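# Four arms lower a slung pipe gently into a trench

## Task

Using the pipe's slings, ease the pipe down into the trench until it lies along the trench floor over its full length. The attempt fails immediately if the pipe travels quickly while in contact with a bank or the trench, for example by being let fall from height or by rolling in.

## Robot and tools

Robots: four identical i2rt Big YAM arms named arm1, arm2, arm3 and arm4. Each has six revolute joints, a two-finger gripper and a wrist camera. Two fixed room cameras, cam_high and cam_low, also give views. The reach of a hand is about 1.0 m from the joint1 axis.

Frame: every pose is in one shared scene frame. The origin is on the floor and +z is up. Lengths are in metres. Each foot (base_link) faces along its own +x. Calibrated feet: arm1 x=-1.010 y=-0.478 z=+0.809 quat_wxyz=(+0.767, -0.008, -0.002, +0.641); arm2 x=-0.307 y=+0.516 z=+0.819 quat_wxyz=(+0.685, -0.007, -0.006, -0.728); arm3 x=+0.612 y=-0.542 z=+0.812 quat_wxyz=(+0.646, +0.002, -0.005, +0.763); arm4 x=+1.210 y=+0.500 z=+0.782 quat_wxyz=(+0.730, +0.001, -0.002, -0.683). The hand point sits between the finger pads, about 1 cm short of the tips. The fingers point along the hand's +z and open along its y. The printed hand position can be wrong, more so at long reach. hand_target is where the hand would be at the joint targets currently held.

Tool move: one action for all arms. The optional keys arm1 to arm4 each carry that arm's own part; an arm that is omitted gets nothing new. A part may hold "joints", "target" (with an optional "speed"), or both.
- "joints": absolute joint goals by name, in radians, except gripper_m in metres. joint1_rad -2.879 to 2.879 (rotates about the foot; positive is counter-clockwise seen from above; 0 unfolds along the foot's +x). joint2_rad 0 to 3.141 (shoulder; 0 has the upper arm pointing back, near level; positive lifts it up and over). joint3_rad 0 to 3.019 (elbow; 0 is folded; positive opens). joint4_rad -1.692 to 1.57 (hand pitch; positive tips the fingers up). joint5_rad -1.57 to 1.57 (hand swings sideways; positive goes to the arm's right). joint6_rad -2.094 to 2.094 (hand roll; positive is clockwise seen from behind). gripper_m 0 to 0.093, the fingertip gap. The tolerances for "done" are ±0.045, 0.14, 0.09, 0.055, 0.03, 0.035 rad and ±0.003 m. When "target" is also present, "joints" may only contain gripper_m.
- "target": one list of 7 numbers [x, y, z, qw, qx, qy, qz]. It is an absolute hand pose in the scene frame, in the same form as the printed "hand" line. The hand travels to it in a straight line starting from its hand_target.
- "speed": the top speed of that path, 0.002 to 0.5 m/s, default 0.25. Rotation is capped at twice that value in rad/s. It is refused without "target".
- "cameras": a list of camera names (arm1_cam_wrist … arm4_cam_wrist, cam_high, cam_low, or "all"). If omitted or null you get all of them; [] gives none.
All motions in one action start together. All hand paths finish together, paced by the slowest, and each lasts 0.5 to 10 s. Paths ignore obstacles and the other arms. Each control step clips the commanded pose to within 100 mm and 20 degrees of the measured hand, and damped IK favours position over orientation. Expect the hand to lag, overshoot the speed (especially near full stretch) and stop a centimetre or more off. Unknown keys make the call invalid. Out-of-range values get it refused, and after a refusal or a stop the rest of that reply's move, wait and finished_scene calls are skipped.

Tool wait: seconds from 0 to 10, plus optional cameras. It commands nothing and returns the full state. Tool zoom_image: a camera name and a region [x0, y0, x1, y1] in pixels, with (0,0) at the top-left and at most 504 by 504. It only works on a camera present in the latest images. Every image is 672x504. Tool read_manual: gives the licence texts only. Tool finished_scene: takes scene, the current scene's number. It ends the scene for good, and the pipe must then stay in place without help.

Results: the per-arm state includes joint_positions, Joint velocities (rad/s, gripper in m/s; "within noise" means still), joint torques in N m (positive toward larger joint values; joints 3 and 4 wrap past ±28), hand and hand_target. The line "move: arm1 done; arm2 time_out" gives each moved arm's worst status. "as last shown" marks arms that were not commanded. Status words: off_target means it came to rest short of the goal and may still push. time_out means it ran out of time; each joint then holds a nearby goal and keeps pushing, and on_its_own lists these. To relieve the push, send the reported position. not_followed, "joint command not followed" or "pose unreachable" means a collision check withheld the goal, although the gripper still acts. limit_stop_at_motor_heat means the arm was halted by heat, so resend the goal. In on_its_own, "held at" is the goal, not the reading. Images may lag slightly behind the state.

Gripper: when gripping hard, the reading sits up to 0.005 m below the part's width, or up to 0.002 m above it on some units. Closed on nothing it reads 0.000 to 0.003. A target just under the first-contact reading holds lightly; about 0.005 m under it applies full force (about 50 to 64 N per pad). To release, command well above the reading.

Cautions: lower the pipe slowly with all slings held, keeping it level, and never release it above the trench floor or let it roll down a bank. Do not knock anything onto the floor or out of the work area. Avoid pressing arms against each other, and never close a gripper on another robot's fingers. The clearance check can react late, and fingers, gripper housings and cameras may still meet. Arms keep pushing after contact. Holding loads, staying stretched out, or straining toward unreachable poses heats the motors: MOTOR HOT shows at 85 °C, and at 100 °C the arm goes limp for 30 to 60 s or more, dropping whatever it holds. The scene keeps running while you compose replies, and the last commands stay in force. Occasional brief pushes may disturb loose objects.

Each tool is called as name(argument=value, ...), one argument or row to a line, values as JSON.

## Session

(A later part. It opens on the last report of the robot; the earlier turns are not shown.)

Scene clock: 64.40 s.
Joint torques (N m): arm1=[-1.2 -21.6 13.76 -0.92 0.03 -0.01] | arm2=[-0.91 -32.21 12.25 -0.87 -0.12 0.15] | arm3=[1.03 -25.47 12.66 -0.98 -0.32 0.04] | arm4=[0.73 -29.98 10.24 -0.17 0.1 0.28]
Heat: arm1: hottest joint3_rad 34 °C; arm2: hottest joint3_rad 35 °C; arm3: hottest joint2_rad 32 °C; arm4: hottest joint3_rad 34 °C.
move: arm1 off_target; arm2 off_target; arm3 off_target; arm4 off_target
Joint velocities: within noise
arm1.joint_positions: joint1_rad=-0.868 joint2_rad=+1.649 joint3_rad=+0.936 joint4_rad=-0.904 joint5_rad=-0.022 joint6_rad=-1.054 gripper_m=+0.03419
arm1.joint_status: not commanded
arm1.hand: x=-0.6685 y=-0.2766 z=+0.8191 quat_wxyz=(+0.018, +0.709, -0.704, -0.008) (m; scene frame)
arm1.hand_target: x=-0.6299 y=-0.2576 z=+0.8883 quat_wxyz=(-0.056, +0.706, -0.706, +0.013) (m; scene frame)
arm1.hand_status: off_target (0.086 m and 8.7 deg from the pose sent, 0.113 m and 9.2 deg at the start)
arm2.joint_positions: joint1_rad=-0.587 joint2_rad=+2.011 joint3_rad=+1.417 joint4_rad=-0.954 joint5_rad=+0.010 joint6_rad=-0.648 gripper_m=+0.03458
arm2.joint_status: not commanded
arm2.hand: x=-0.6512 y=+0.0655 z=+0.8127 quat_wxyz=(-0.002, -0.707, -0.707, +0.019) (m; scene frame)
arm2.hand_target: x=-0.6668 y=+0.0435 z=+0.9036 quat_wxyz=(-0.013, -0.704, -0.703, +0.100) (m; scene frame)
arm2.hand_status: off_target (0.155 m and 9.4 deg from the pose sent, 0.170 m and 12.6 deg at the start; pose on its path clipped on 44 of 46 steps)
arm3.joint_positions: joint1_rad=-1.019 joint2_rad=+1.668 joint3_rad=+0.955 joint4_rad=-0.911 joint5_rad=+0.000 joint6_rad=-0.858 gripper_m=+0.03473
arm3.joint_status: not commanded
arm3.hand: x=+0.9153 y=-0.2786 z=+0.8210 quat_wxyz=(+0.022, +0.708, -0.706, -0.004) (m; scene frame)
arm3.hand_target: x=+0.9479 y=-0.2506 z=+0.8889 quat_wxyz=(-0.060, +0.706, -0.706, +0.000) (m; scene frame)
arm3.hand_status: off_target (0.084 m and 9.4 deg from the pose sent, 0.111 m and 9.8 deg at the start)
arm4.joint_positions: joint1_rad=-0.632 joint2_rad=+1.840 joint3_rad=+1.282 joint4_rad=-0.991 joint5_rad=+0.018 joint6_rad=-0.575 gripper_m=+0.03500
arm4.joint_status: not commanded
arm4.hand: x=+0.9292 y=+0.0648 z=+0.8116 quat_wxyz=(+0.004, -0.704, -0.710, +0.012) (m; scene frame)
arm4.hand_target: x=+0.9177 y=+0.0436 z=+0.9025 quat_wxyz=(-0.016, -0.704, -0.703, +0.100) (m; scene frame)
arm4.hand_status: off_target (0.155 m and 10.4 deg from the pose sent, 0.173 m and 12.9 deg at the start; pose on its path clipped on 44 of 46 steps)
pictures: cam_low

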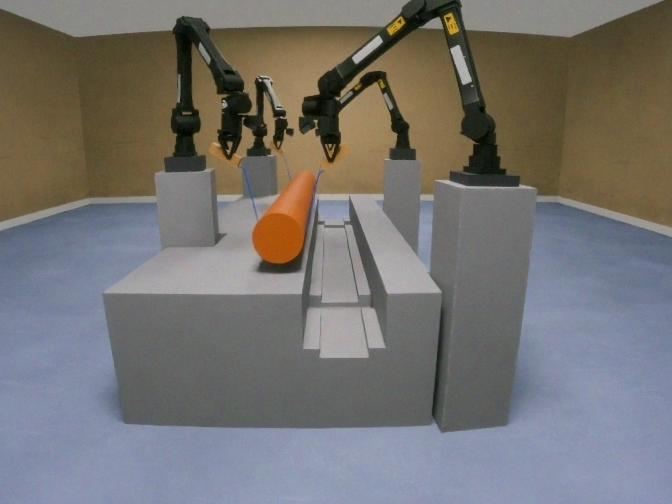

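move(
  arm1={"target": [-0.633, -0.019, 0.910, -0.046, 0.706, -0.706, 0.011], "speed": 0.1},
  arm2={"target": [-0.683, 0.2775, 0.885, -0.010, -0.705, -0.705, 0.06], "speed": 0.1},
  arm3={"target": [0.942, -0.034, 0.918, -0.05, 0.706, -0.706, 0], "speed": 0.1},
  arm4={"target": [0.901, 0.259, 0.893, -0.013, -0.705, -0.705, 0.065], "speed": 0.1},
  cameras=["cam_low", "cam_high"],
)

zoom_image(
  camera="cam_low",
  region=[230, 140, 450, 370],
)

zoom_image(
  camera="cam_low",
  region=[280, 130, 390, 230],
)

Scene clock: 74.70 s.
Joint torques (N m): arm1=[-1.67 -25.64 16.06 -0.73 0.28 0.07] | arm2=[-2.49 -22.71 10.89 -0.7 -0.38 -0.03] | arm3=[0.85 -32.38 14.63 -1.05 0.02 0.05] | arm4=[-0.97 -19.72 9.85 -0.59 -0.1 -0.05]
Heat: arm1: hottest joint3_rad 39 °C; arm2: hottest joint2_rad 38 °C; arm3: hottest joint2_rad 34 °C; arm4: hottest joint3_rad 35 °C.
move: arm1 off_target; arm2 off_target; arm3 off_target; arm4 off_target
Joint velocities: within noise
arm1.joint_positions: joint1_rad=-0.493 joint2_rad=+1.956 joint3_rad=+1.442 joint4_rad=-1.108 joint5_rad=+0.007 joint6_rad=-0.692 gripper_m=+0.03419
arm1.joint_status: not commanded
arm1.hand: x=-0.6691 y=-0.0508 z=+0.8323 quat_wxyz=(+0.024, +0.714, -0.700, +0.014) (m; scene frame)
arm1.hand_target: x=-0.6378 y=-0.0250 z=+0.9104 quat_wxyz=(-0.047, +0.706, -0.706, +0.011) (m; scene frame)
arm1.hand_status: off_target (0.091 m and 8.1 deg from the pose sent, 0.276 m and 7.7 deg at the start)
arm2.joint_positions: joint1_rad=-0.930 joint2_rad=+1.688 joint3_rad=+0.990 joint4_rad=-0.897 joint5_rad=-0.027 joint6_rad=-0.999 gripper_m=+0.03458
arm2.joint_status: not commanded
arm2.hand: x=-0.6563 y=+0.2827 z=+0.8316 quat_wxyz=(-0.021, -0.705, -0.709, -0.002) (m; scene frame)
arm2.hand_target: x=-0.6812 y=+0.2785 z=+0.8830 quat_wxyz=(-0.009, -0.706, -0.706, +0.060) (m; scene frame)
arm2.hand_status: off_target (0.060 m and 7.3 deg from the pose sent, 0.226 m and 4.8 deg at the start)
arm3.joint_positions: joint1_rad=-0.727 joint2_rad=+2.005 joint3_rad=+1.506 joint4_rad=-1.143 joint5_rad=+0.019 joint6_rad=-0.574 gripper_m=+0.03473
arm3.joint_status: not commanded
arm3.hand: x=+0.9140 y=-0.0703 z=+0.8350 quat_wxyz=(+0.028, +0.711, -0.702, +0.015) (m; scene frame)
arm3.hand_target: x=+0.9379 y=-0.0405 z=+0.9181 quat_wxyz=(-0.051, +0.706, -0.706, +0.000) (m; scene frame)
arm3.hand_status: off_target (0.095 m and 9.1 deg from the pose sent, 0.264 m and 8.2 deg at the start)
arm4.joint_positions: joint1_rad=-0.968 joint2_rad=+1.475 joint3_rad=+0.886 joint4_rad=-0.981 joint5_rad=-0.033 joint6_rad=-0.901 gripper_m=+0.03500
arm4.joint_status: not commanded
arm4.hand: x=+0.9213 y=+0.2658 z=+0.8376 quat_wxyz=(-0.019, -0.708, -0.706, +0.002) (m; scene frame)
arm4.hand_target: x=+0.9028 y=+0.2600 z=+0.8899 quat_wxyz=(-0.012, -0.706, -0.706, +0.065) (m; scene frame)
arm4.hand_status: off_target (0.059 m and 7.3 deg from the pose sent, 0.212 m and 6.4 deg at the start)
pictures: cam_high, cam_low

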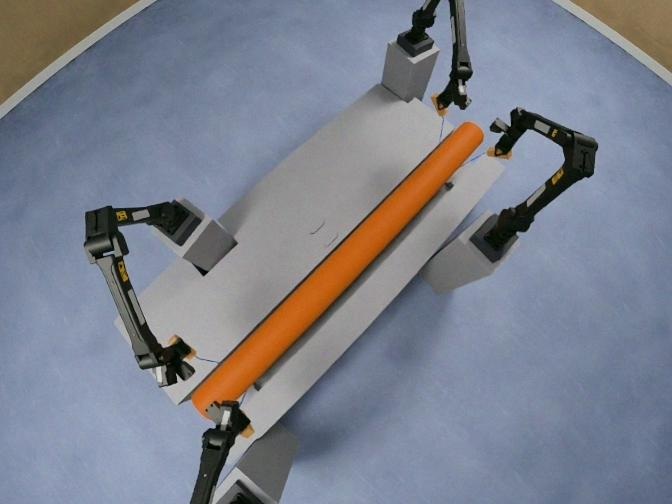

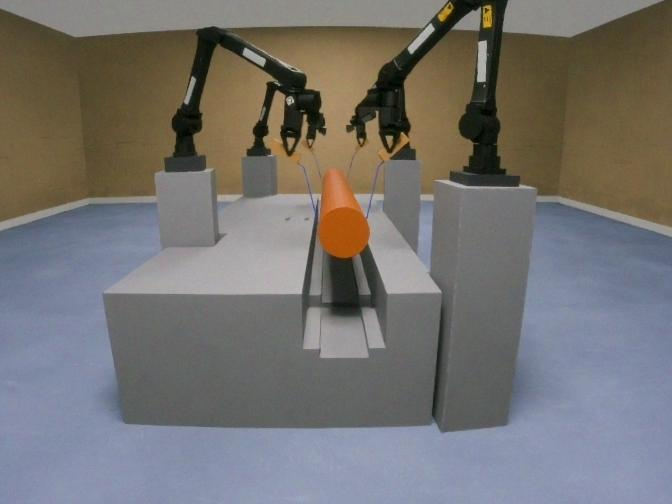

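Scaled by 2.191.

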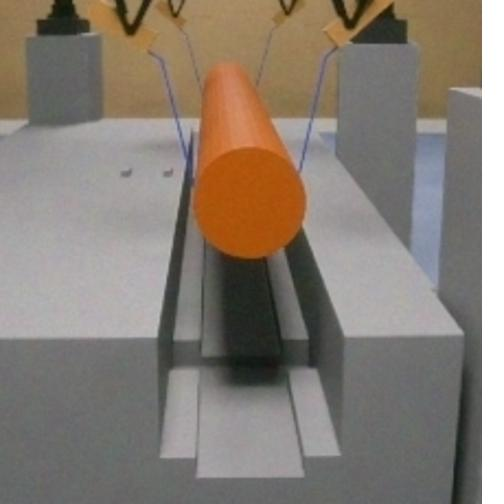

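Scaled by 4.582.

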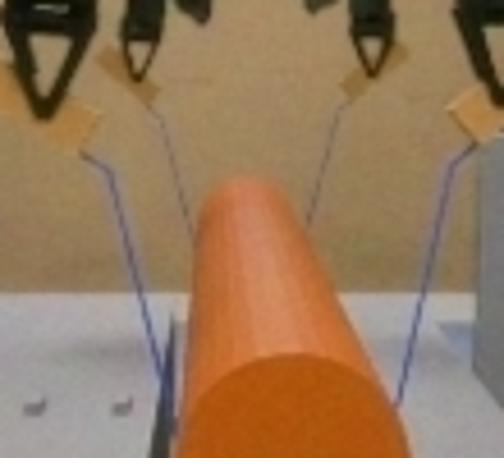

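move(
  arm1={"target": [-0.637, -0.022, 0.694, -0.045, 0.706, -0.706, 0.011], "speed": 0.1},
  arm2={"target": [-0.689, 0.2686, 0.675, -0.010, -0.705, -0.705, 0.06], "speed": 0.1},
  arm3={"target": [0.937, -0.036, 0.700, -0.05, 0.706, -0.706, 0], "speed": 0.1},
  arm4={"target": [0.887, 0.256, 0.683, -0.013, -0.705, -0.705, 0.065], "speed": 0.1},
  cameras=["cam_low"],
)

zoom_image(
  camera="cam_low",
  region=[230, 140, 450, 370],
)

zoom_image(
  camera="cam_low",
  region=[280, 130, 390, 230],
)

Scene clock: 83.07 s.
Joint torques (N m): arm1=[-1.03 -27.4 7.35 0.32 0.23 0.1] | arm2=[-2.14 -22.18 6.3 -0.32 -0.33 0.04] | arm3=[1.03 -33.49 7.35 0.02 -0.01 0.09] | arm4=[-1.38 -19.84 4.67 0.49 -0.13 -0.03]
Heat: arm1: hottest joint3_rad 42 °C; arm2: hottest joint2_rad 38 °C; arm3: hottest joint2_rad 36 °C; arm4: hottest joint3_rad 35 °C.
move: arm1 off_target; arm2 off_target; arm3 off_target; arm4 off_target
Joint velocities: within noise
arm1.joint_positions: joint1_rad=-0.491 joint2_rad=+2.269 joint3_rad=+1.377 joint4_rad=-0.693 joint5_rad=+0.009 joint6_rad=-0.686 gripper_m=+0.03419
arm1.joint_status: not commanded
arm1.hand: x=-0.6631 y=-0.0465 z=+0.6435 quat_wxyz=(+0.005, +0.713, -0.701, +0.013) (m; scene frame)
arm1.hand_target: x=-0.6381 y=-0.0236 z=+0.6933 quat_wxyz=(-0.045, +0.706, -0.706, +0.011) (m; scene frame)
arm1.hand_status: off_target (0.062 m and 5.8 deg from the pose sent, 0.145 m and 8.0 deg at the start)
arm2.joint_positions: joint1_rad=-0.930 joint2_rad=+2.118 joint3_rad=+0.918 joint4_rad=-0.365 joint5_rad=-0.028 joint6_rad=-1.002 gripper_m=+0.03458
arm2.joint_status: not commanded
arm2.hand: x=-0.6534 y=+0.2814 z=+0.6407 quat_wxyz=(-0.019, -0.703, -0.710, +0.012) (m; scene frame)
arm2.hand_target: x=-0.6879 y=+0.2696 z=+0.6744 quat_wxyz=(-0.009, -0.706, -0.706, +0.060) (m; scene frame)
arm2.hand_status: off_target (0.051 m and 5.6 deg from the pose sent, 0.161 m and 7.3 deg at the start)
arm3.joint_positions: joint1_rad=-0.727 joint2_rad=+2.297 joint3_rad=+1.415 joint4_rad=-0.711 joint5_rad=+0.021 joint6_rad=-0.571 gripper_m=+0.03473
arm3.joint_status: not commanded
arm3.hand: x=+0.9150 y=-0.0678 z=+0.6454 quat_wxyz=(+0.004, +0.710, -0.704, +0.010) (m; scene frame)
arm3.hand_target: x=+0.9358 y=-0.0378 z=+0.6996 quat_wxyz=(-0.050, +0.706, -0.706, +0.000) (m; scene frame)
arm3.hand_status: off_target (0.067 m and 6.3 deg from the pose sent, 0.141 m and 9.1 deg at the start)
arm4.joint_positions: joint1_rad=-0.982 joint2_rad=+1.914 joint3_rad=+0.755 joint4_rad=-0.386 joint5_rad=-0.035 joint6_rad=-0.923 gripper_m=+0.03500
arm4.joint_status: not commanded
arm4.hand: x=+0.9185 y=+0.2684 z=+0.6496 quat_wxyz=(-0.018, -0.705, -0.709, +0.014) (m; scene frame)
arm4.hand_target: x=+0.8880 y=+0.2569 z=+0.6817 quat_wxyz=(-0.012, -0.706, -0.706, +0.065) (m; scene frame)
arm4.hand_status: off_target (0.048 m and 5.9 deg from the pose sent, 0.159 m and 7.3 deg at the start)
pictures: cam_low

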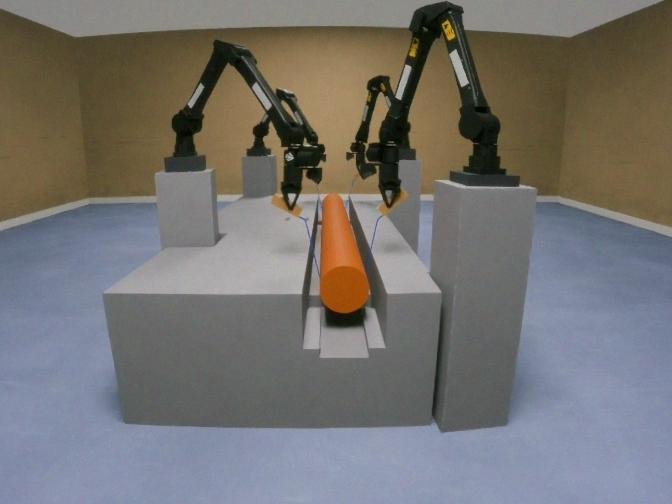

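Scaled by 2.191.

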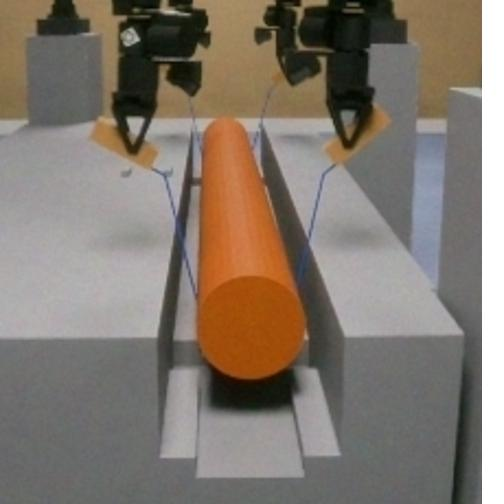

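Scaled by 4.582.

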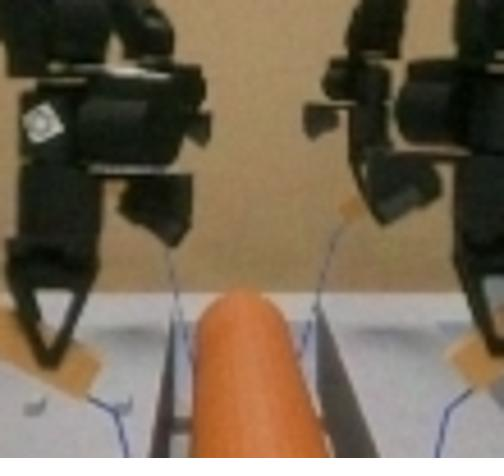

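move(
  arm1={"target": [-0.637, -0.021, 0.645, -0.045, 0.706, -0.706, 0.011], "speed": 0.07},
  arm2={"target": [-0.690, 0.267, 0.624, -0.010, -0.705, -0.705, 0.06], "speed": 0.07},
  arm3={"target": [0.937, -0.034, 0.648, -0.05, 0.706, -0.706, 0], "speed": 0.07},
  arm4={"target": [0.887, 0.255, 0.628, -0.013, -0.705, -0.705, 0.065], "speed": 0.07},
  cameras=["cam_low"],
)

zoom_image(
  camera="cam_low",
  region=[230, 140, 450, 370],
)

Scene clock: 89.20 s.
Joint torques (N m): arm1=[-0.79 -26.87 7.72 0.4 0.24 0.06] | arm2=[-2.14 -22.12 5.18 -0.31 -0.31 0.03] | arm3=[1.03 -32.73 7.77 -0.03 0 0.08] | arm4=[-1.26 -19.66 4.22 0.46 -0.1 -0.01]
Heat: arm1: hottest joint3_rad 41 °C; arm2: hottest joint2_rad 39 °C; arm3: hottest joint2_rad 36 °C; arm4: hottest joint3_rad 34 °C.
move: arm1 off_target; arm2 off_target; arm3 off_target; arm4 off_target
Joint velocities: within noise
arm1.joint_positions: joint1_rad=-0.488 joint2_rad=+2.350 joint3_rad=+1.376 joint4_rad=-0.608 joint5_rad=+0.009 joint6_rad=-0.682 gripper_m=+0.03419
arm1.joint_status: not commanded
arm1.hand: x=-0.6668 y=-0.0503 z=+0.6002 quat_wxyz=(+0.003, +0.713, -0.701, +0.013) (m; scene frame)
arm1.hand_target: x=-0.6382 y=-0.0226 z=+0.6452 quat_wxyz=(-0.045, +0.706, -0.706, +0.011) (m; scene frame)
arm1.hand_status: off_target (0.061 m and 5.6 deg from the pose sent, 0.037 m and 5.8 deg at the start)
arm2.joint_positions: joint1_rad=-0.930 joint2_rad=+2.245 joint3_rad=+0.945 joint4_rad=-0.257 joint5_rad=-0.028 joint6_rad=-1.002 gripper_m=+0.03458
arm2.joint_status: not commanded
arm2.hand: x=-0.6537 y=+0.2804 z=+0.5941 quat_wxyz=(-0.018, -0.703, -0.710, +0.016) (m; scene frame)
arm2.hand_target: x=-0.6891 y=+0.2680 z=+0.6238 quat_wxyz=(-0.009, -0.706, -0.706, +0.060) (m; scene frame)
arm2.hand_status: off_target (0.049 m and 5.1 deg from the pose sent, 0.043 m and 5.6 deg at the start)
arm3.joint_positions: joint1_rad=-0.726 joint2_rad=+2.383 joint3_rad=+1.414 joint4_rad=-0.625 joint5_rad=+0.021 joint6_rad=-0.569 gripper_m=+0.03473
arm3.joint_status: not commanded
arm3.hand: x=+0.9107 y=-0.0733 z=+0.5984 quat_wxyz=(+0.004, +0.710, -0.704, +0.010) (m; scene frame)
arm3.hand_target: x=+0.9355 y=-0.0363 z=+0.6485 quat_wxyz=(-0.050, +0.706, -0.706, +0.000) (m; scene frame)
arm3.hand_status: off_target (0.069 m and 6.4 deg from the pose sent, 0.040 m and 6.3 deg at the start)
arm4.joint_positions: joint1_rad=-0.983 joint2_rad=+2.065 joint3_rad=+0.755 joint4_rad=-0.235 joint5_rad=-0.036 joint6_rad=-0.923 gripper_m=+0.03500
arm4.joint_status: not commanded
arm4.hand: x=+0.9236 y=+0.2720 z=+0.5981 quat_wxyz=(-0.019, -0.704, -0.709, +0.015) (m; scene frame)
arm4.hand_target: x=+0.8881 y=+0.2560 z=+0.6274 quat_wxyz=(-0.012, -0.706, -0.706, +0.065) (m; scene frame)
arm4.hand_status: off_target (0.050 m and 5.8 deg from the pose sent, 0.040 m and 5.9 deg at the start)
pictures: cam_low

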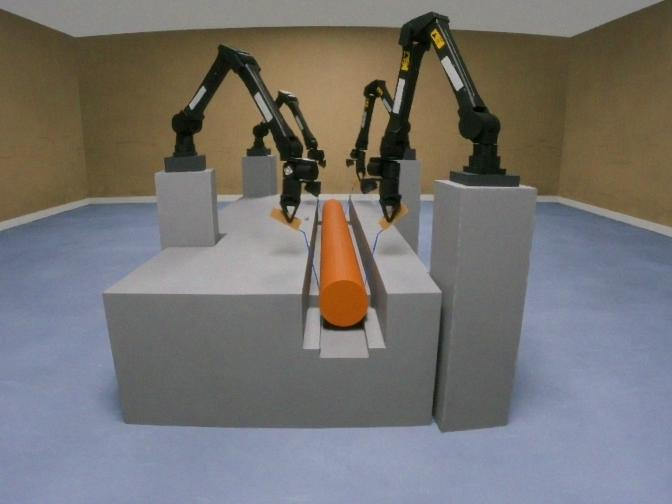

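Scaled by 2.191.

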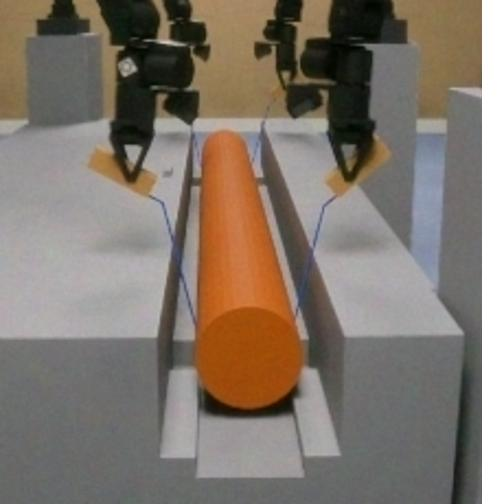

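move(
  arm1={"target": [-0.637, -0.020, 0.629, -0.045, 0.706, -0.706, 0.011], "speed": 0.03},
  arm2={"target": [-0.690, 0.268, 0.608, -0.010, -0.705, -0.705, 0.06], "speed": 0.03},
  arm3={"target": [0.937, -0.031, 0.632, -0.05, 0.706, -0.706, 0], "speed": 0.03},
  arm4={"target": [0.887, 0.257, 0.612, -0.013, -0.705, -0.705, 0.065], "speed": 0.03},
  cameras=["cam_low"],
)

zoom_image(
  camera="cam_low",
  region=[230, 140, 450, 370],
)

Scene clock: 107.67 s.
Joint torques (N m): arm1=[-1.03 -25.88 8.18 0.55 0.26 0.1] | arm2=[-2.26 -21.3 5.08 -0.1 -0.32 0.02] | arm3=[1.08 -31.97 8.24 -0.13 0 0.08] | arm4=[-1.32 -19.6 3.82 0.51 -0.12 -0.04]
Heat: arm1: hottest joint3_rad 39 °C; arm2: hottest joint2_rad 40 °C; arm3: hottest joint2_rad 40 °C; arm4: hottest joint2_rad 33 °C.
move: arm1 off_target; arm2 off_target; arm3 off_target; arm4 off_target
Joint velocities: within noise
arm1.joint_positions: joint1_rad=-0.488 joint2_rad=+2.370 joint3_rad=+1.376 joint4_rad=-0.585 joint5_rad=+0.009 joint6_rad=-0.681 gripper_m=+0.03419
arm1.joint_status: not commanded
arm1.hand: x=-0.6677 y=-0.0513 z=+0.5895 quat_wxyz=(+0.002, +0.712, -0.702, +0.013) (m; scene frame)
arm1.hand_target: x=-0.6381 y=-0.0217 z=+0.6301 quat_wxyz=(-0.045, +0.706, -0.707, +0.011) (m; scene frame)
arm1.hand_status: off_target (0.059 m and 5.4 deg from the pose sent, 0.051 m and 5.6 deg at the start)
arm2.joint_positions: joint1_rad=-0.930 joint2_rad=+2.276 joint3_rad=+0.955 joint4_rad=-0.230 joint5_rad=-0.028 joint6_rad=-1.003 gripper_m=+0.03458
arm2.joint_status: not commanded
arm2.hand: x=-0.6548 y=+0.2795 z=+0.5831 quat_wxyz=(-0.017, -0.703, -0.711, +0.019) (m; scene frame)
arm2.hand_target: x=-0.6894 y=+0.2687 z=+0.6083 quat_wxyz=(-0.009, -0.706, -0.706, +0.060) (m; scene frame)
arm2.hand_status: off_target (0.045 m and 4.8 deg from the pose sent, 0.041 m and 5.1 deg at the start)
arm3.joint_positions: joint1_rad=-0.724 joint2_rad=+2.412 joint3_rad=+1.421 joint4_rad=-0.604 joint5_rad=+0.021 joint6_rad=-0.566 gripper_m=+0.03473
arm3.joint_status: not commanded
arm3.hand: x=+0.9092 y=-0.0736 z=+0.5845 quat_wxyz=(+0.005, +0.710, -0.705, +0.010) (m; scene frame)
arm3.hand_target: x=+0.9355 y=-0.0334 z=+0.6332 quat_wxyz=(-0.050, +0.706, -0.706, +0.000) (m; scene frame)
arm3.hand_status: off_target (0.070 m and 6.4 deg from the pose sent, 0.060 m and 6.3 deg at the start)
arm4.joint_positions: joint1_rad=-0.985 joint2_rad=+2.109 joint3_rad=+0.759 joint4_rad=-0.192 joint5_rad=-0.036 joint6_rad=-0.926 gripper_m=+0.03500
arm4.joint_status: not commanded
arm4.hand: x=+0.9238 y=+0.2733 z=+0.5839 quat_wxyz=(-0.018, -0.705, -0.709, +0.016) (m; scene frame)
arm4.hand_target: x=+0.8879 y=+0.2581 z=+0.6116 quat_wxyz=(-0.012, -0.706, -0.706, +0.065) (m; scene frame)
arm4.hand_status: off_target (0.049 m and 5.7 deg from the pose sent, 0.042 m and 5.8 deg at the start)
pictures: cam_low

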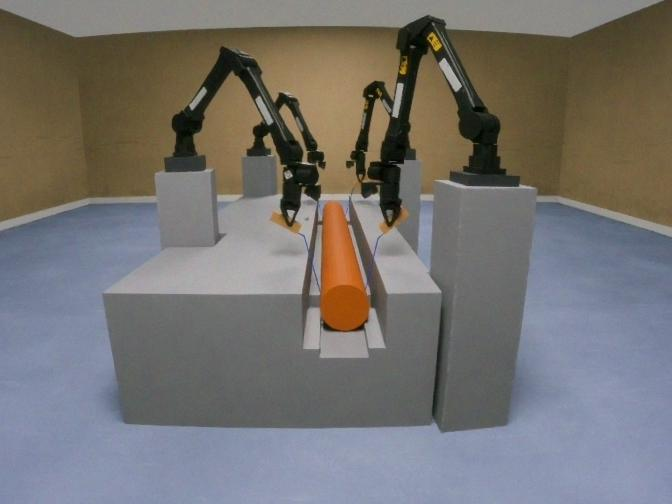

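Scaled by 2.191.

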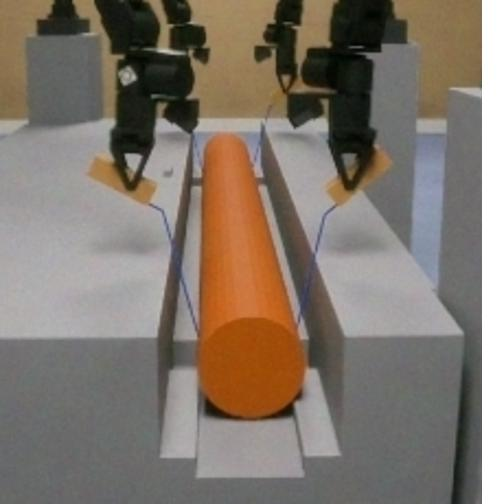

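move(
  arm1={"target": [-0.637, -0.020, 0.610, -0.045, 0.706, -0.706, 0.011], "speed": 0.03},
  arm2={"target": [-0.690, 0.268, 0.589, -0.010, -0.705, -0.705, 0.06], "speed": 0.03},
  arm3={"target": [0.937, -0.031, 0.613, -0.05, 0.706, -0.706, 0], "speed": 0.03},
  arm4={"target": [0.887, 0.256, 0.593, -0.013, -0.705, -0.705, 0.065], "speed": 0.03},
  cameras=["cam_low"],
)

zoom_image(
  camera="cam_low",
  region=[230, 140, 450, 370],
)

Scene clock: 111.60 s.
Joint torques (N m): arm1=[-0.91 -22.95 8.72 0.84 0.18 0.06] | arm2=[-2.02 -18.37 5.35 0.29 -0.32 0.06] | arm3=[1.03 -29.86 8.16 0.1 0.01 0.08] | arm4=[-1.2 -17.49 3.67 0.76 -0.12 -0.01]
Heat: arm1: hottest joint3_rad 39 °C; arm2: hottest joint2_rad 40 °C; arm3: hottest joint2_rad 40 °C; arm4: hottest joint2_rad 33 °C.
move: arm1 off_target; arm2 off_target; arm3 off_target; arm4 off_target
Joint velocities: within noise
arm1.joint_positions: joint1_rad=-0.488 joint2_rad=+2.371 joint3_rad=+1.382 joint4_rad=-0.569 joint5_rad=+0.010 joint6_rad=-0.681 gripper_m=+0.03419
arm1.joint_status: not commanded
arm1.hand: x=-0.6634 y=-0.0463 z=+0.5903 quat_wxyz=(-0.008, +0.712, -0.702, +0.013) (m; scene frame)
arm1.hand_target: x=-0.6379 y=-0.0214 z=+0.6115 quat_wxyz=(-0.045, +0.706, -0.706, +0.011) (m; scene frame)
arm1.hand_status: off_target (0.042 m and 4.3 deg from the pose sent, 0.049 m and 5.5 deg at the start)
arm2.joint_positions: joint1_rad=-0.935 joint2_rad=+2.289 joint3_rad=+0.969 joint4_rad=-0.206 joint5_rad=-0.029 joint6_rad=-1.007 gripper_m=+0.03458
arm2.joint_status: not commanded
arm2.hand: x=-0.6638 y=+0.2759 z=+0.5793 quat_wxyz=(-0.015, -0.703, -0.710, +0.031) (m; scene frame)
arm2.hand_target: x=-0.6896 y=+0.2684 z=+0.5897 quat_wxyz=(-0.010, -0.706, -0.706, +0.060) (m; scene frame)
arm2.hand_status: off_target (0.029 m and 3.4 deg from the pose sent, 0.038 m and 4.8 deg at the start)
arm3.joint_positions: joint1_rad=-0.724 joint2_rad=+2.425 joint3_rad=+1.436 joint4_rad=-0.582 joint5_rad=+0.021 joint6_rad=-0.565 gripper_m=+0.03473
arm3.joint_status: not commanded
arm3.hand: x=+0.9141 y=-0.0658 z=+0.5807 quat_wxyz=(-0.007, +0.709, -0.705, +0.008) (m; scene frame)
arm3.hand_target: x=+0.9361 y=-0.0326 z=+0.6145 quat_wxyz=(-0.050, +0.706, -0.706, +0.000) (m; scene frame)
arm3.hand_status: off_target (0.053 m and 5.0 deg from the pose sent, 0.058 m and 6.4 deg at the start)
arm4.joint_positions: joint1_rad=-0.988 joint2_rad=+2.139 joint3_rad=+0.772 joint4_rad=-0.158 joint5_rad=-0.037 joint6_rad=-0.926 gripper_m=+0.03500
arm4.joint_status: not commanded
arm4.hand: x=+0.9183 y=+0.2703 z=+0.5747 quat_wxyz=(-0.017, -0.705, -0.708, +0.025) (m; scene frame)
arm4.hand_target: x=+0.8876 y=+0.2568 z=+0.5934 quat_wxyz=(-0.012, -0.706, -0.706, +0.065) (m; scene frame)
arm4.hand_status: off_target (0.039 m and 4.7 deg from the pose sent, 0.042 m and 5.7 deg at the start)
pictures: cam_low

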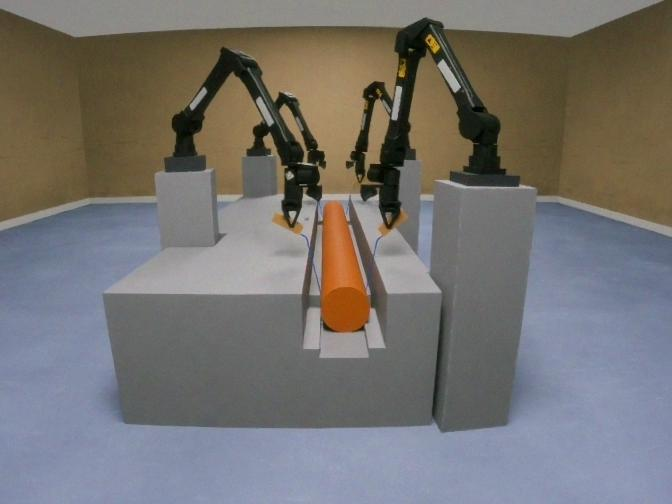

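Scaled by 2.191.

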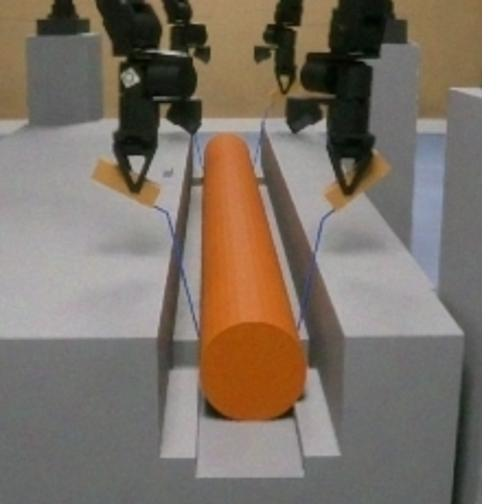

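move(
  arm1={"target": [-0.637, -0.020, 0.597, -0.045, 0.706, -0.706, 0.011], "speed": 0.03},
  arm2={"target": [-0.690, 0.268, 0.575, -0.010, -0.705, -0.705, 0.06], "speed": 0.03},
  arm3={"target": [0.937, -0.036, 0.599, -0.05, 0.706, -0.706, 0], "speed": 0.03},
  arm4={"target": [0.887, 0.252, 0.578, -0.013, -0.705, -0.705, 0.065], "speed": 0.03},
  cameras=["cam_low"],
)

zoom_image(
  camera="cam_low",
  region=[230, 140, 450, 370],
)

Scene clock: 117.07 s.
Joint torques (N m): arm1=[-1.26 -20.66 8.09 0.95 0.12 0.11] | arm2=[-1.73 -17.03 5.07 0.31 -0.29 0.06] | arm3=[0.67 -27.75 7.88 0.51 0.01 0.03] | arm4=[-0.5 -14.62 3.77 0.98 -0.11 0.1]
Heat: arm1: hottest joint3_rad 39 °C; arm2: hottest joint2_rad 39 °C; arm3: hottest joint2_rad 41 °C; arm4: hottest joint3_rad 33 °C.
move: arm1 off_target; arm2 off_target; arm3 off_target; arm4 off_target
Joint velocities: within noise
arm1.joint_positions: joint1_rad=-0.488 joint2_rad=+2.371 joint3_rad=+1.406 joint4_rad=-0.558 joint5_rad=+0.012 joint6_rad=-0.681 gripper_m=+0.03419
arm1.joint_status: not commanded
arm1.hand: x=-0.6529 y=-0.0333 z=+0.5959 quat_wxyz=(-0.026, +0.712, -0.701, +0.012) (m; scene frame)
arm1.hand_target: x=-0.6373 y=-0.0206 z=+0.5977 quat_wxyz=(-0.045, +0.706, -0.706, +0.011) (m; scene frame)
arm1.hand_status: off_target (0.021 m and 2.3 deg from the pose sent, 0.038 m and 4.3 deg at the start)
arm2.joint_positions: joint1_rad=-0.939 joint2_rad=+2.311 joint3_rad=+0.985 joint4_rad=-0.182 joint5_rad=-0.030 joint6_rad=-1.007 gripper_m=+0.03458
arm2.joint_status: not commanded
arm2.hand: x=-0.6711 y=+0.2730 z=+0.5725 quat_wxyz=(-0.013, -0.704, -0.709, +0.040) (m; scene frame)
arm2.hand_target: x=-0.6897 y=+0.2684 z=+0.5755 quat_wxyz=(-0.010, -0.706, -0.706, +0.060) (m; scene frame)
arm2.hand_status: off_target (0.020 m and 2.3 deg from the pose sent, 0.028 m and 3.4 deg at the start)
arm3.joint_positions: joint1_rad=-0.724 joint2_rad=+2.425 joint3_rad=+1.436 joint4_rad=-0.562 joint5_rad=+0.021 joint6_rad=-0.565 gripper_m=+0.03473
arm3.joint_status: not commanded
arm3.hand: x=+0.9166 y=-0.0617 z=+0.5806 quat_wxyz=(-0.017, +0.709, -0.705, +0.006) (m; scene frame)
arm3.hand_target: x=+0.9364 y=-0.0371 z=+0.6002 quat_wxyz=(-0.050, +0.706, -0.706, +0.000) (m; scene frame)
arm3.hand_status: off_target (0.038 m and 3.9 deg from the pose sent, 0.042 m and 5.1 deg at the start)
arm4.joint_positions: joint1_rad=-0.988 joint2_rad=+2.149 joint3_rad=+0.791 joint4_rad=-0.133 joint5_rad=-0.037 joint6_rad=-0.926 gripper_m=+0.03500
arm4.joint_status: not commanded
arm4.hand: x=+0.9068 y=+0.2614 z=+0.5732 quat_wxyz=(-0.015, -0.704, -0.708, +0.041) (m; scene frame)
arm4.hand_target: x=+0.8872 y=+0.2523 z=+0.5787 quat_wxyz=(-0.013, -0.705, -0.706, +0.065) (m; scene frame)
arm4.hand_status: off_target (0.022 m and 2.8 deg from the pose sent, 0.036 m and 4.7 deg at the start)
pictures: cam_low

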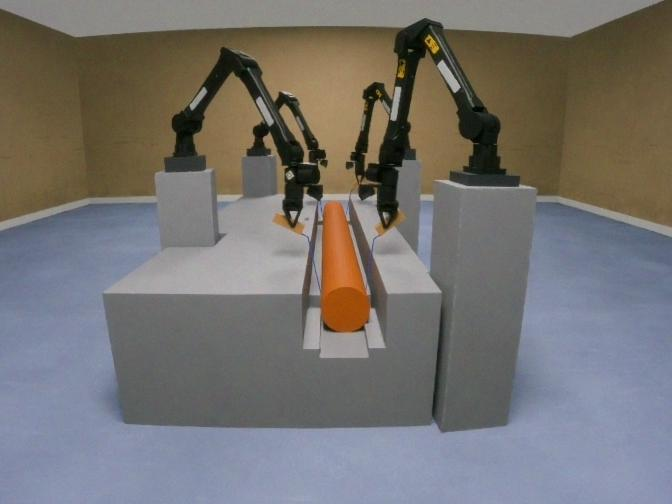

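Scaled by 2.191.

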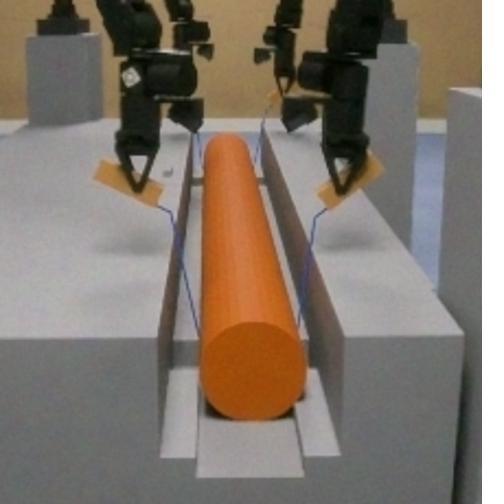

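move(
  arm1={"target": [-0.637, -0.022, 0.582, -0.045, 0.706, -0.706, 0.011], "speed": 0.03},
  arm2={"target": [-0.690, 0.268, 0.560, -0.010, -0.705, -0.705, 0.06], "speed": 0.03},
  arm3={"target": [0.937, -0.042, 0.582, -0.05, 0.706, -0.706, 0], "speed": 0.03},
  arm4={"target": [0.887, 0.250, 0.563, -0.013, -0.705, -0.705, 0.065], "speed": 0.03},
  cameras=["cam_low"],
)

zoom_image(
  camera="cam_low",
  region=[230, 140, 450, 370],
)

zoom_image(
  camera="cam_low",
  region=[280, 130, 390, 230],
)

Scene clock: 125.13 s.
Joint torques (N m): arm1=[-0.85 -18.84 7.92 1.05 0.1 0.07] | arm2=[-1.73 -17.08 4.82 0.39 -0.28 0.06] | arm3=[0.26 -25.17 7.2 0.66 -0.02 -0.04] | arm4=[-0.32 -14.21 3.36 1.01 -0.09 0.13]
Heat: arm1: hottest joint3_rad 38 °C; arm2: hottest joint2_rad 38 °C; arm3: hottest joint2_rad 41 °C; arm4: hottest joint2_rad 32 °C.
move: arm1 off_target; arm2 off_target; arm3 off_target; arm4 off_target
Joint velocities: within noise
arm1.joint_positions: joint1_rad=-0.488 joint2_rad=+2.379 joint3_rad=+1.413 joint4_rad=-0.533 joint5_rad=+0.013 joint6_rad=-0.681 gripper_m=+0.03419
arm1.joint_status: not commanded
arm1.hand: x=-0.6485 y=-0.0279 z=+0.5930 quat_wxyz=(-0.038, +0.712, -0.701, +0.010) (m; scene frame)
arm1.hand_target: x=-0.6374 y=-0.0227 z=+0.5825 quat_wxyz=(-0.045, +0.706, -0.706, +0.011) (m; scene frame)
arm1.hand_status: off_target (0.017 m and 1.2 deg from the pose sent, 0.024 m and 2.3 deg at the start)
arm2.joint_positions: joint1_rad=-0.940 joint2_rad=+2.350 joint3_rad=+1.001 joint4_rad=-0.157 joint5_rad=-0.031 joint6_rad=-1.007 gripper_m=+0.03458
arm2.joint_status: not commanded
arm2.hand: x=-0.6721 y=+0.2725 z=+0.5584 quat_wxyz=(-0.013, -0.704, -0.709, +0.042) (m; scene frame)
arm2.hand_target: x=-0.6899 y=+0.2683 z=+0.5606 quat_wxyz=(-0.010, -0.706, -0.706, +0.060) (m; scene frame)
arm2.hand_status: off_target (0.019 m and 2.2 deg from the pose sent, 0.023 m and 2.3 deg at the start)
arm3.joint_positions: joint1_rad=-0.724 joint2_rad=+2.425 joint3_rad=+1.443 joint4_rad=-0.529 joint5_rad=+0.021 joint6_rad=-0.565 gripper_m=+0.03473
arm3.joint_status: not commanded
arm3.hand: x=+0.9231 y=-0.0516 z=+0.5825 quat_wxyz=(-0.036, +0.709, -0.705, +0.001) (m; scene frame)
arm3.hand_target: x=+0.9367 y=-0.0424 z=+0.5824 quat_wxyz=(-0.050, +0.706, -0.706, +0.000) (m; scene frame)
arm3.hand_status: off_target (0.017 m and 1.6 deg from the pose sent, 0.028 m and 3.9 deg at the start)
arm4.joint_positions: joint1_rad=-0.988 joint2_rad=+2.188 joint3_rad=+0.810 joint4_rad=-0.101 joint5_rad=-0.037 joint6_rad=-0.926 gripper_m=+0.03500
arm4.joint_status: not commanded
arm4.hand: x=+0.9019 y=+0.2576 z=+0.5616 quat_wxyz=(-0.015, -0.704, -0.708, +0.047) (m; scene frame)
arm4.hand_target: x=+0.8872 y=+0.2502 z=+0.5635 quat_wxyz=(-0.013, -0.705, -0.706, +0.065) (m; scene frame)
arm4.hand_status: off_target (0.017 m and 2.1 deg from the pose sent, 0.025 m and 2.8 deg at the start)
pictures: cam_low

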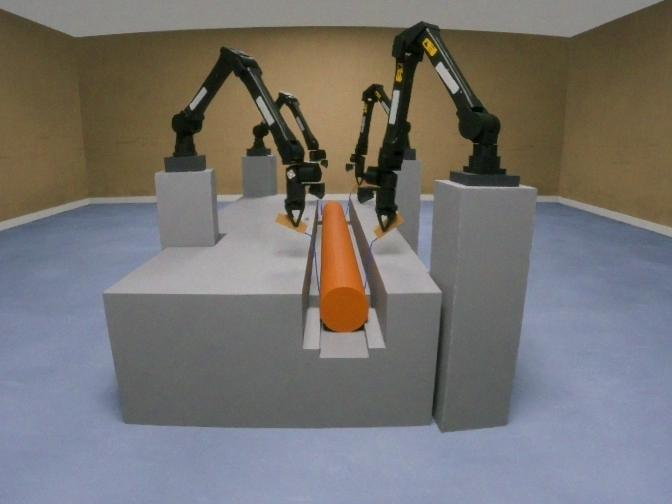

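Scaled by 2.191.

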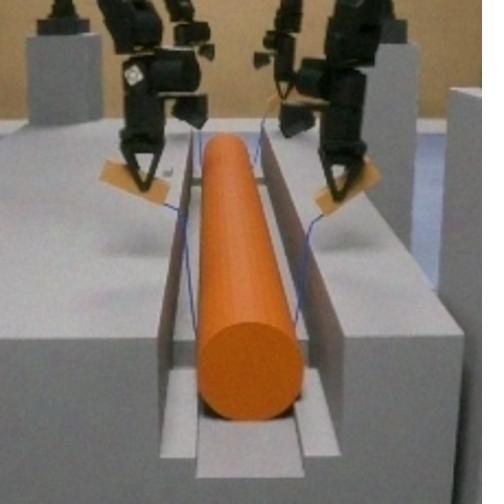

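Scaled by 4.582.

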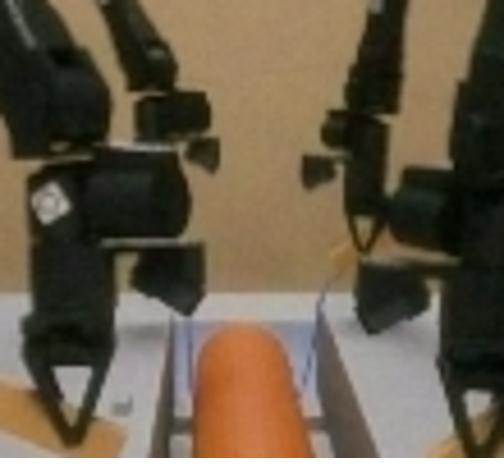

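move(
  arm1={"target": [-0.640, -0.050, 0.545, -0.03, 0.706, -0.706, 0.008], "speed": 0.05},
  arm2={"target": [-0.690, 0.270, 0.535, -0.010, -0.705, -0.705, 0.06], "speed": 0.05},
  arm3={"target": [0.935, -0.060, 0.545, -0.03, 0.706, -0.706, 0], "speed": 0.05},
  arm4={"target": [0.890, 0.260, 0.540, -0.013, -0.705, -0.705, 0.06], "speed": 0.05},
  cameras=["cam_low"],
)

zoom_image(
  camera="cam_low",
  region=[230, 140, 450, 370],
)

Scene clock: 129.43 s.
Joint torques (N m): arm1=[-1.14 -19.31 5.41 1.16 -0.14 -0.1] | arm2=[-1.73 -17.32 4.25 0.38 -0.28 0.08] | arm3=[0.5 -24.29 6.61 0.57 -0.3 -0.06] | arm4=[-0.38 -14.27 2.7 0.98 -0.09 0]
Heat: arm1: hottest joint2_rad 38 °C; arm2: hottest joint2_rad 38 °C; arm3: hottest joint2_rad 41 °C; arm4: hottest joint2_rad 32 °C.
move: arm1 off_target; arm2 off_target; arm3 off_target; arm4 off_target
Joint velocities: within noise
arm1.joint_positions: joint1_rad=-0.518 joint2_rad=+2.439 joint3_rad=+1.413 joint4_rad=-0.479 joint5_rad=+0.006 joint6_rad=-0.692 gripper_m=+0.03419
arm1.joint_status: not commanded
arm1.hand: x=-0.6410 y=-0.0449 z=+0.5611 quat_wxyz=(-0.035, +0.706, -0.708, +0.008) (m; scene frame)
arm1.hand_target: x=-0.6404 y=-0.0505 z=+0.5454 quat_wxyz=(-0.030, +0.707, -0.707, +0.008) (m; scene frame)
arm1.hand_status: off_target (0.017 m and 0.6 deg from the pose sent, 0.054 m and 1.3 deg at the start)
arm2.joint_positions: joint1_rad=-0.945 joint2_rad=+2.417 joint3_rad=+1.029 joint4_rad=-0.116 joint5_rad=-0.031 joint6_rad=-1.012 gripper_m=+0.03458
arm2.joint_status: not commanded
arm2.hand: x=-0.6736 y=+0.2734 z=+0.5341 quat_wxyz=(-0.013, -0.704, -0.709, +0.043) (m; scene frame)
arm2.hand_target: x=-0.6899 y=+0.2702 z=+0.5355 quat_wxyz=(-0.010, -0.706, -0.706, +0.060) (m; scene frame)
arm2.hand_status: off_target (0.017 m and 2.0 deg from the pose sent, 0.030 m and 2.2 deg at the start)
arm3.joint_positions: joint1_rad=-0.742 joint2_rad=+2.489 joint3_rad=+1.453 joint4_rad=-0.507 joint5_rad=+0.018 joint6_rad=-0.579 gripper_m=+0.03473
arm3.joint_status: not commanded
arm3.hand: x=+0.9242 y=-0.0676 z=+0.5499 quat_wxyz=(-0.020, +0.708, -0.706, +0.003) (m; scene frame)
arm3.hand_target: x=+0.9348 y=-0.0604 z=+0.5454 quat_wxyz=(-0.030, +0.707, -0.707, +0.000) (m; scene frame)
arm3.hand_status: off_target (0.014 m and 1.2 deg from the pose sent, 0.040 m and 0.8 deg at the start)
arm4.joint_positions: joint1_rad=-1.001 joint2_rad=+2.253 joint3_rad=+0.818 joint4_rad=-0.051 joint5_rad=-0.037 joint6_rad=-0.930 gripper_m=+0.03500
arm4.joint_status: not commanded
arm4.hand: x=+0.9037 y=+0.2651 z=+0.5395 quat_wxyz=(-0.015, -0.708, -0.705, +0.044) (m; scene frame)
arm4.hand_target: x=+0.8901 y=+0.2602 z=+0.5403 quat_wxyz=(-0.013, -0.706, -0.706, +0.060) (m; scene frame)
arm4.hand_status: off_target (0.015 m and 1.8 deg from the pose sent, 0.025 m and 1.5 deg at the start)
pictures: cam_low

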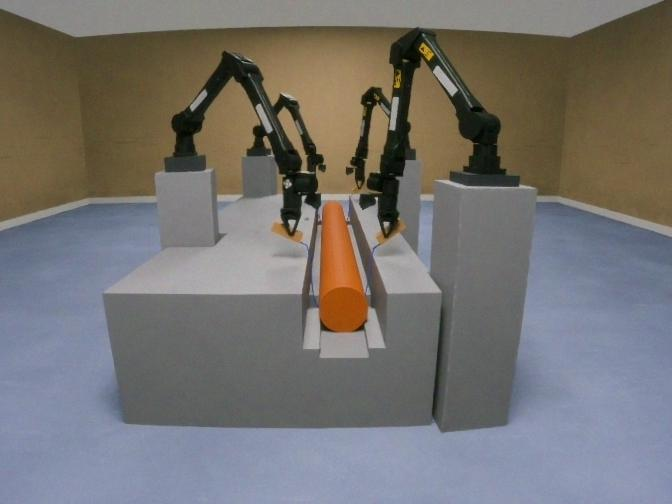

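Scaled by 2.191.

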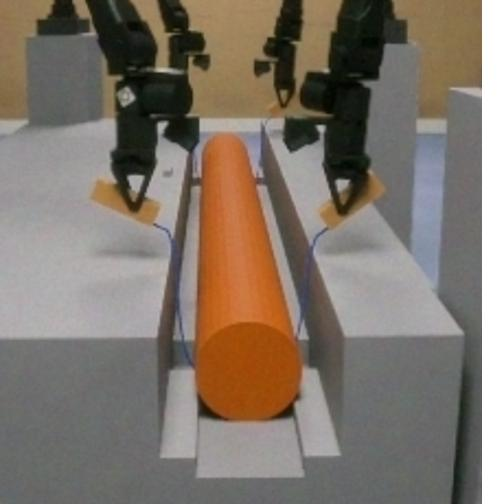

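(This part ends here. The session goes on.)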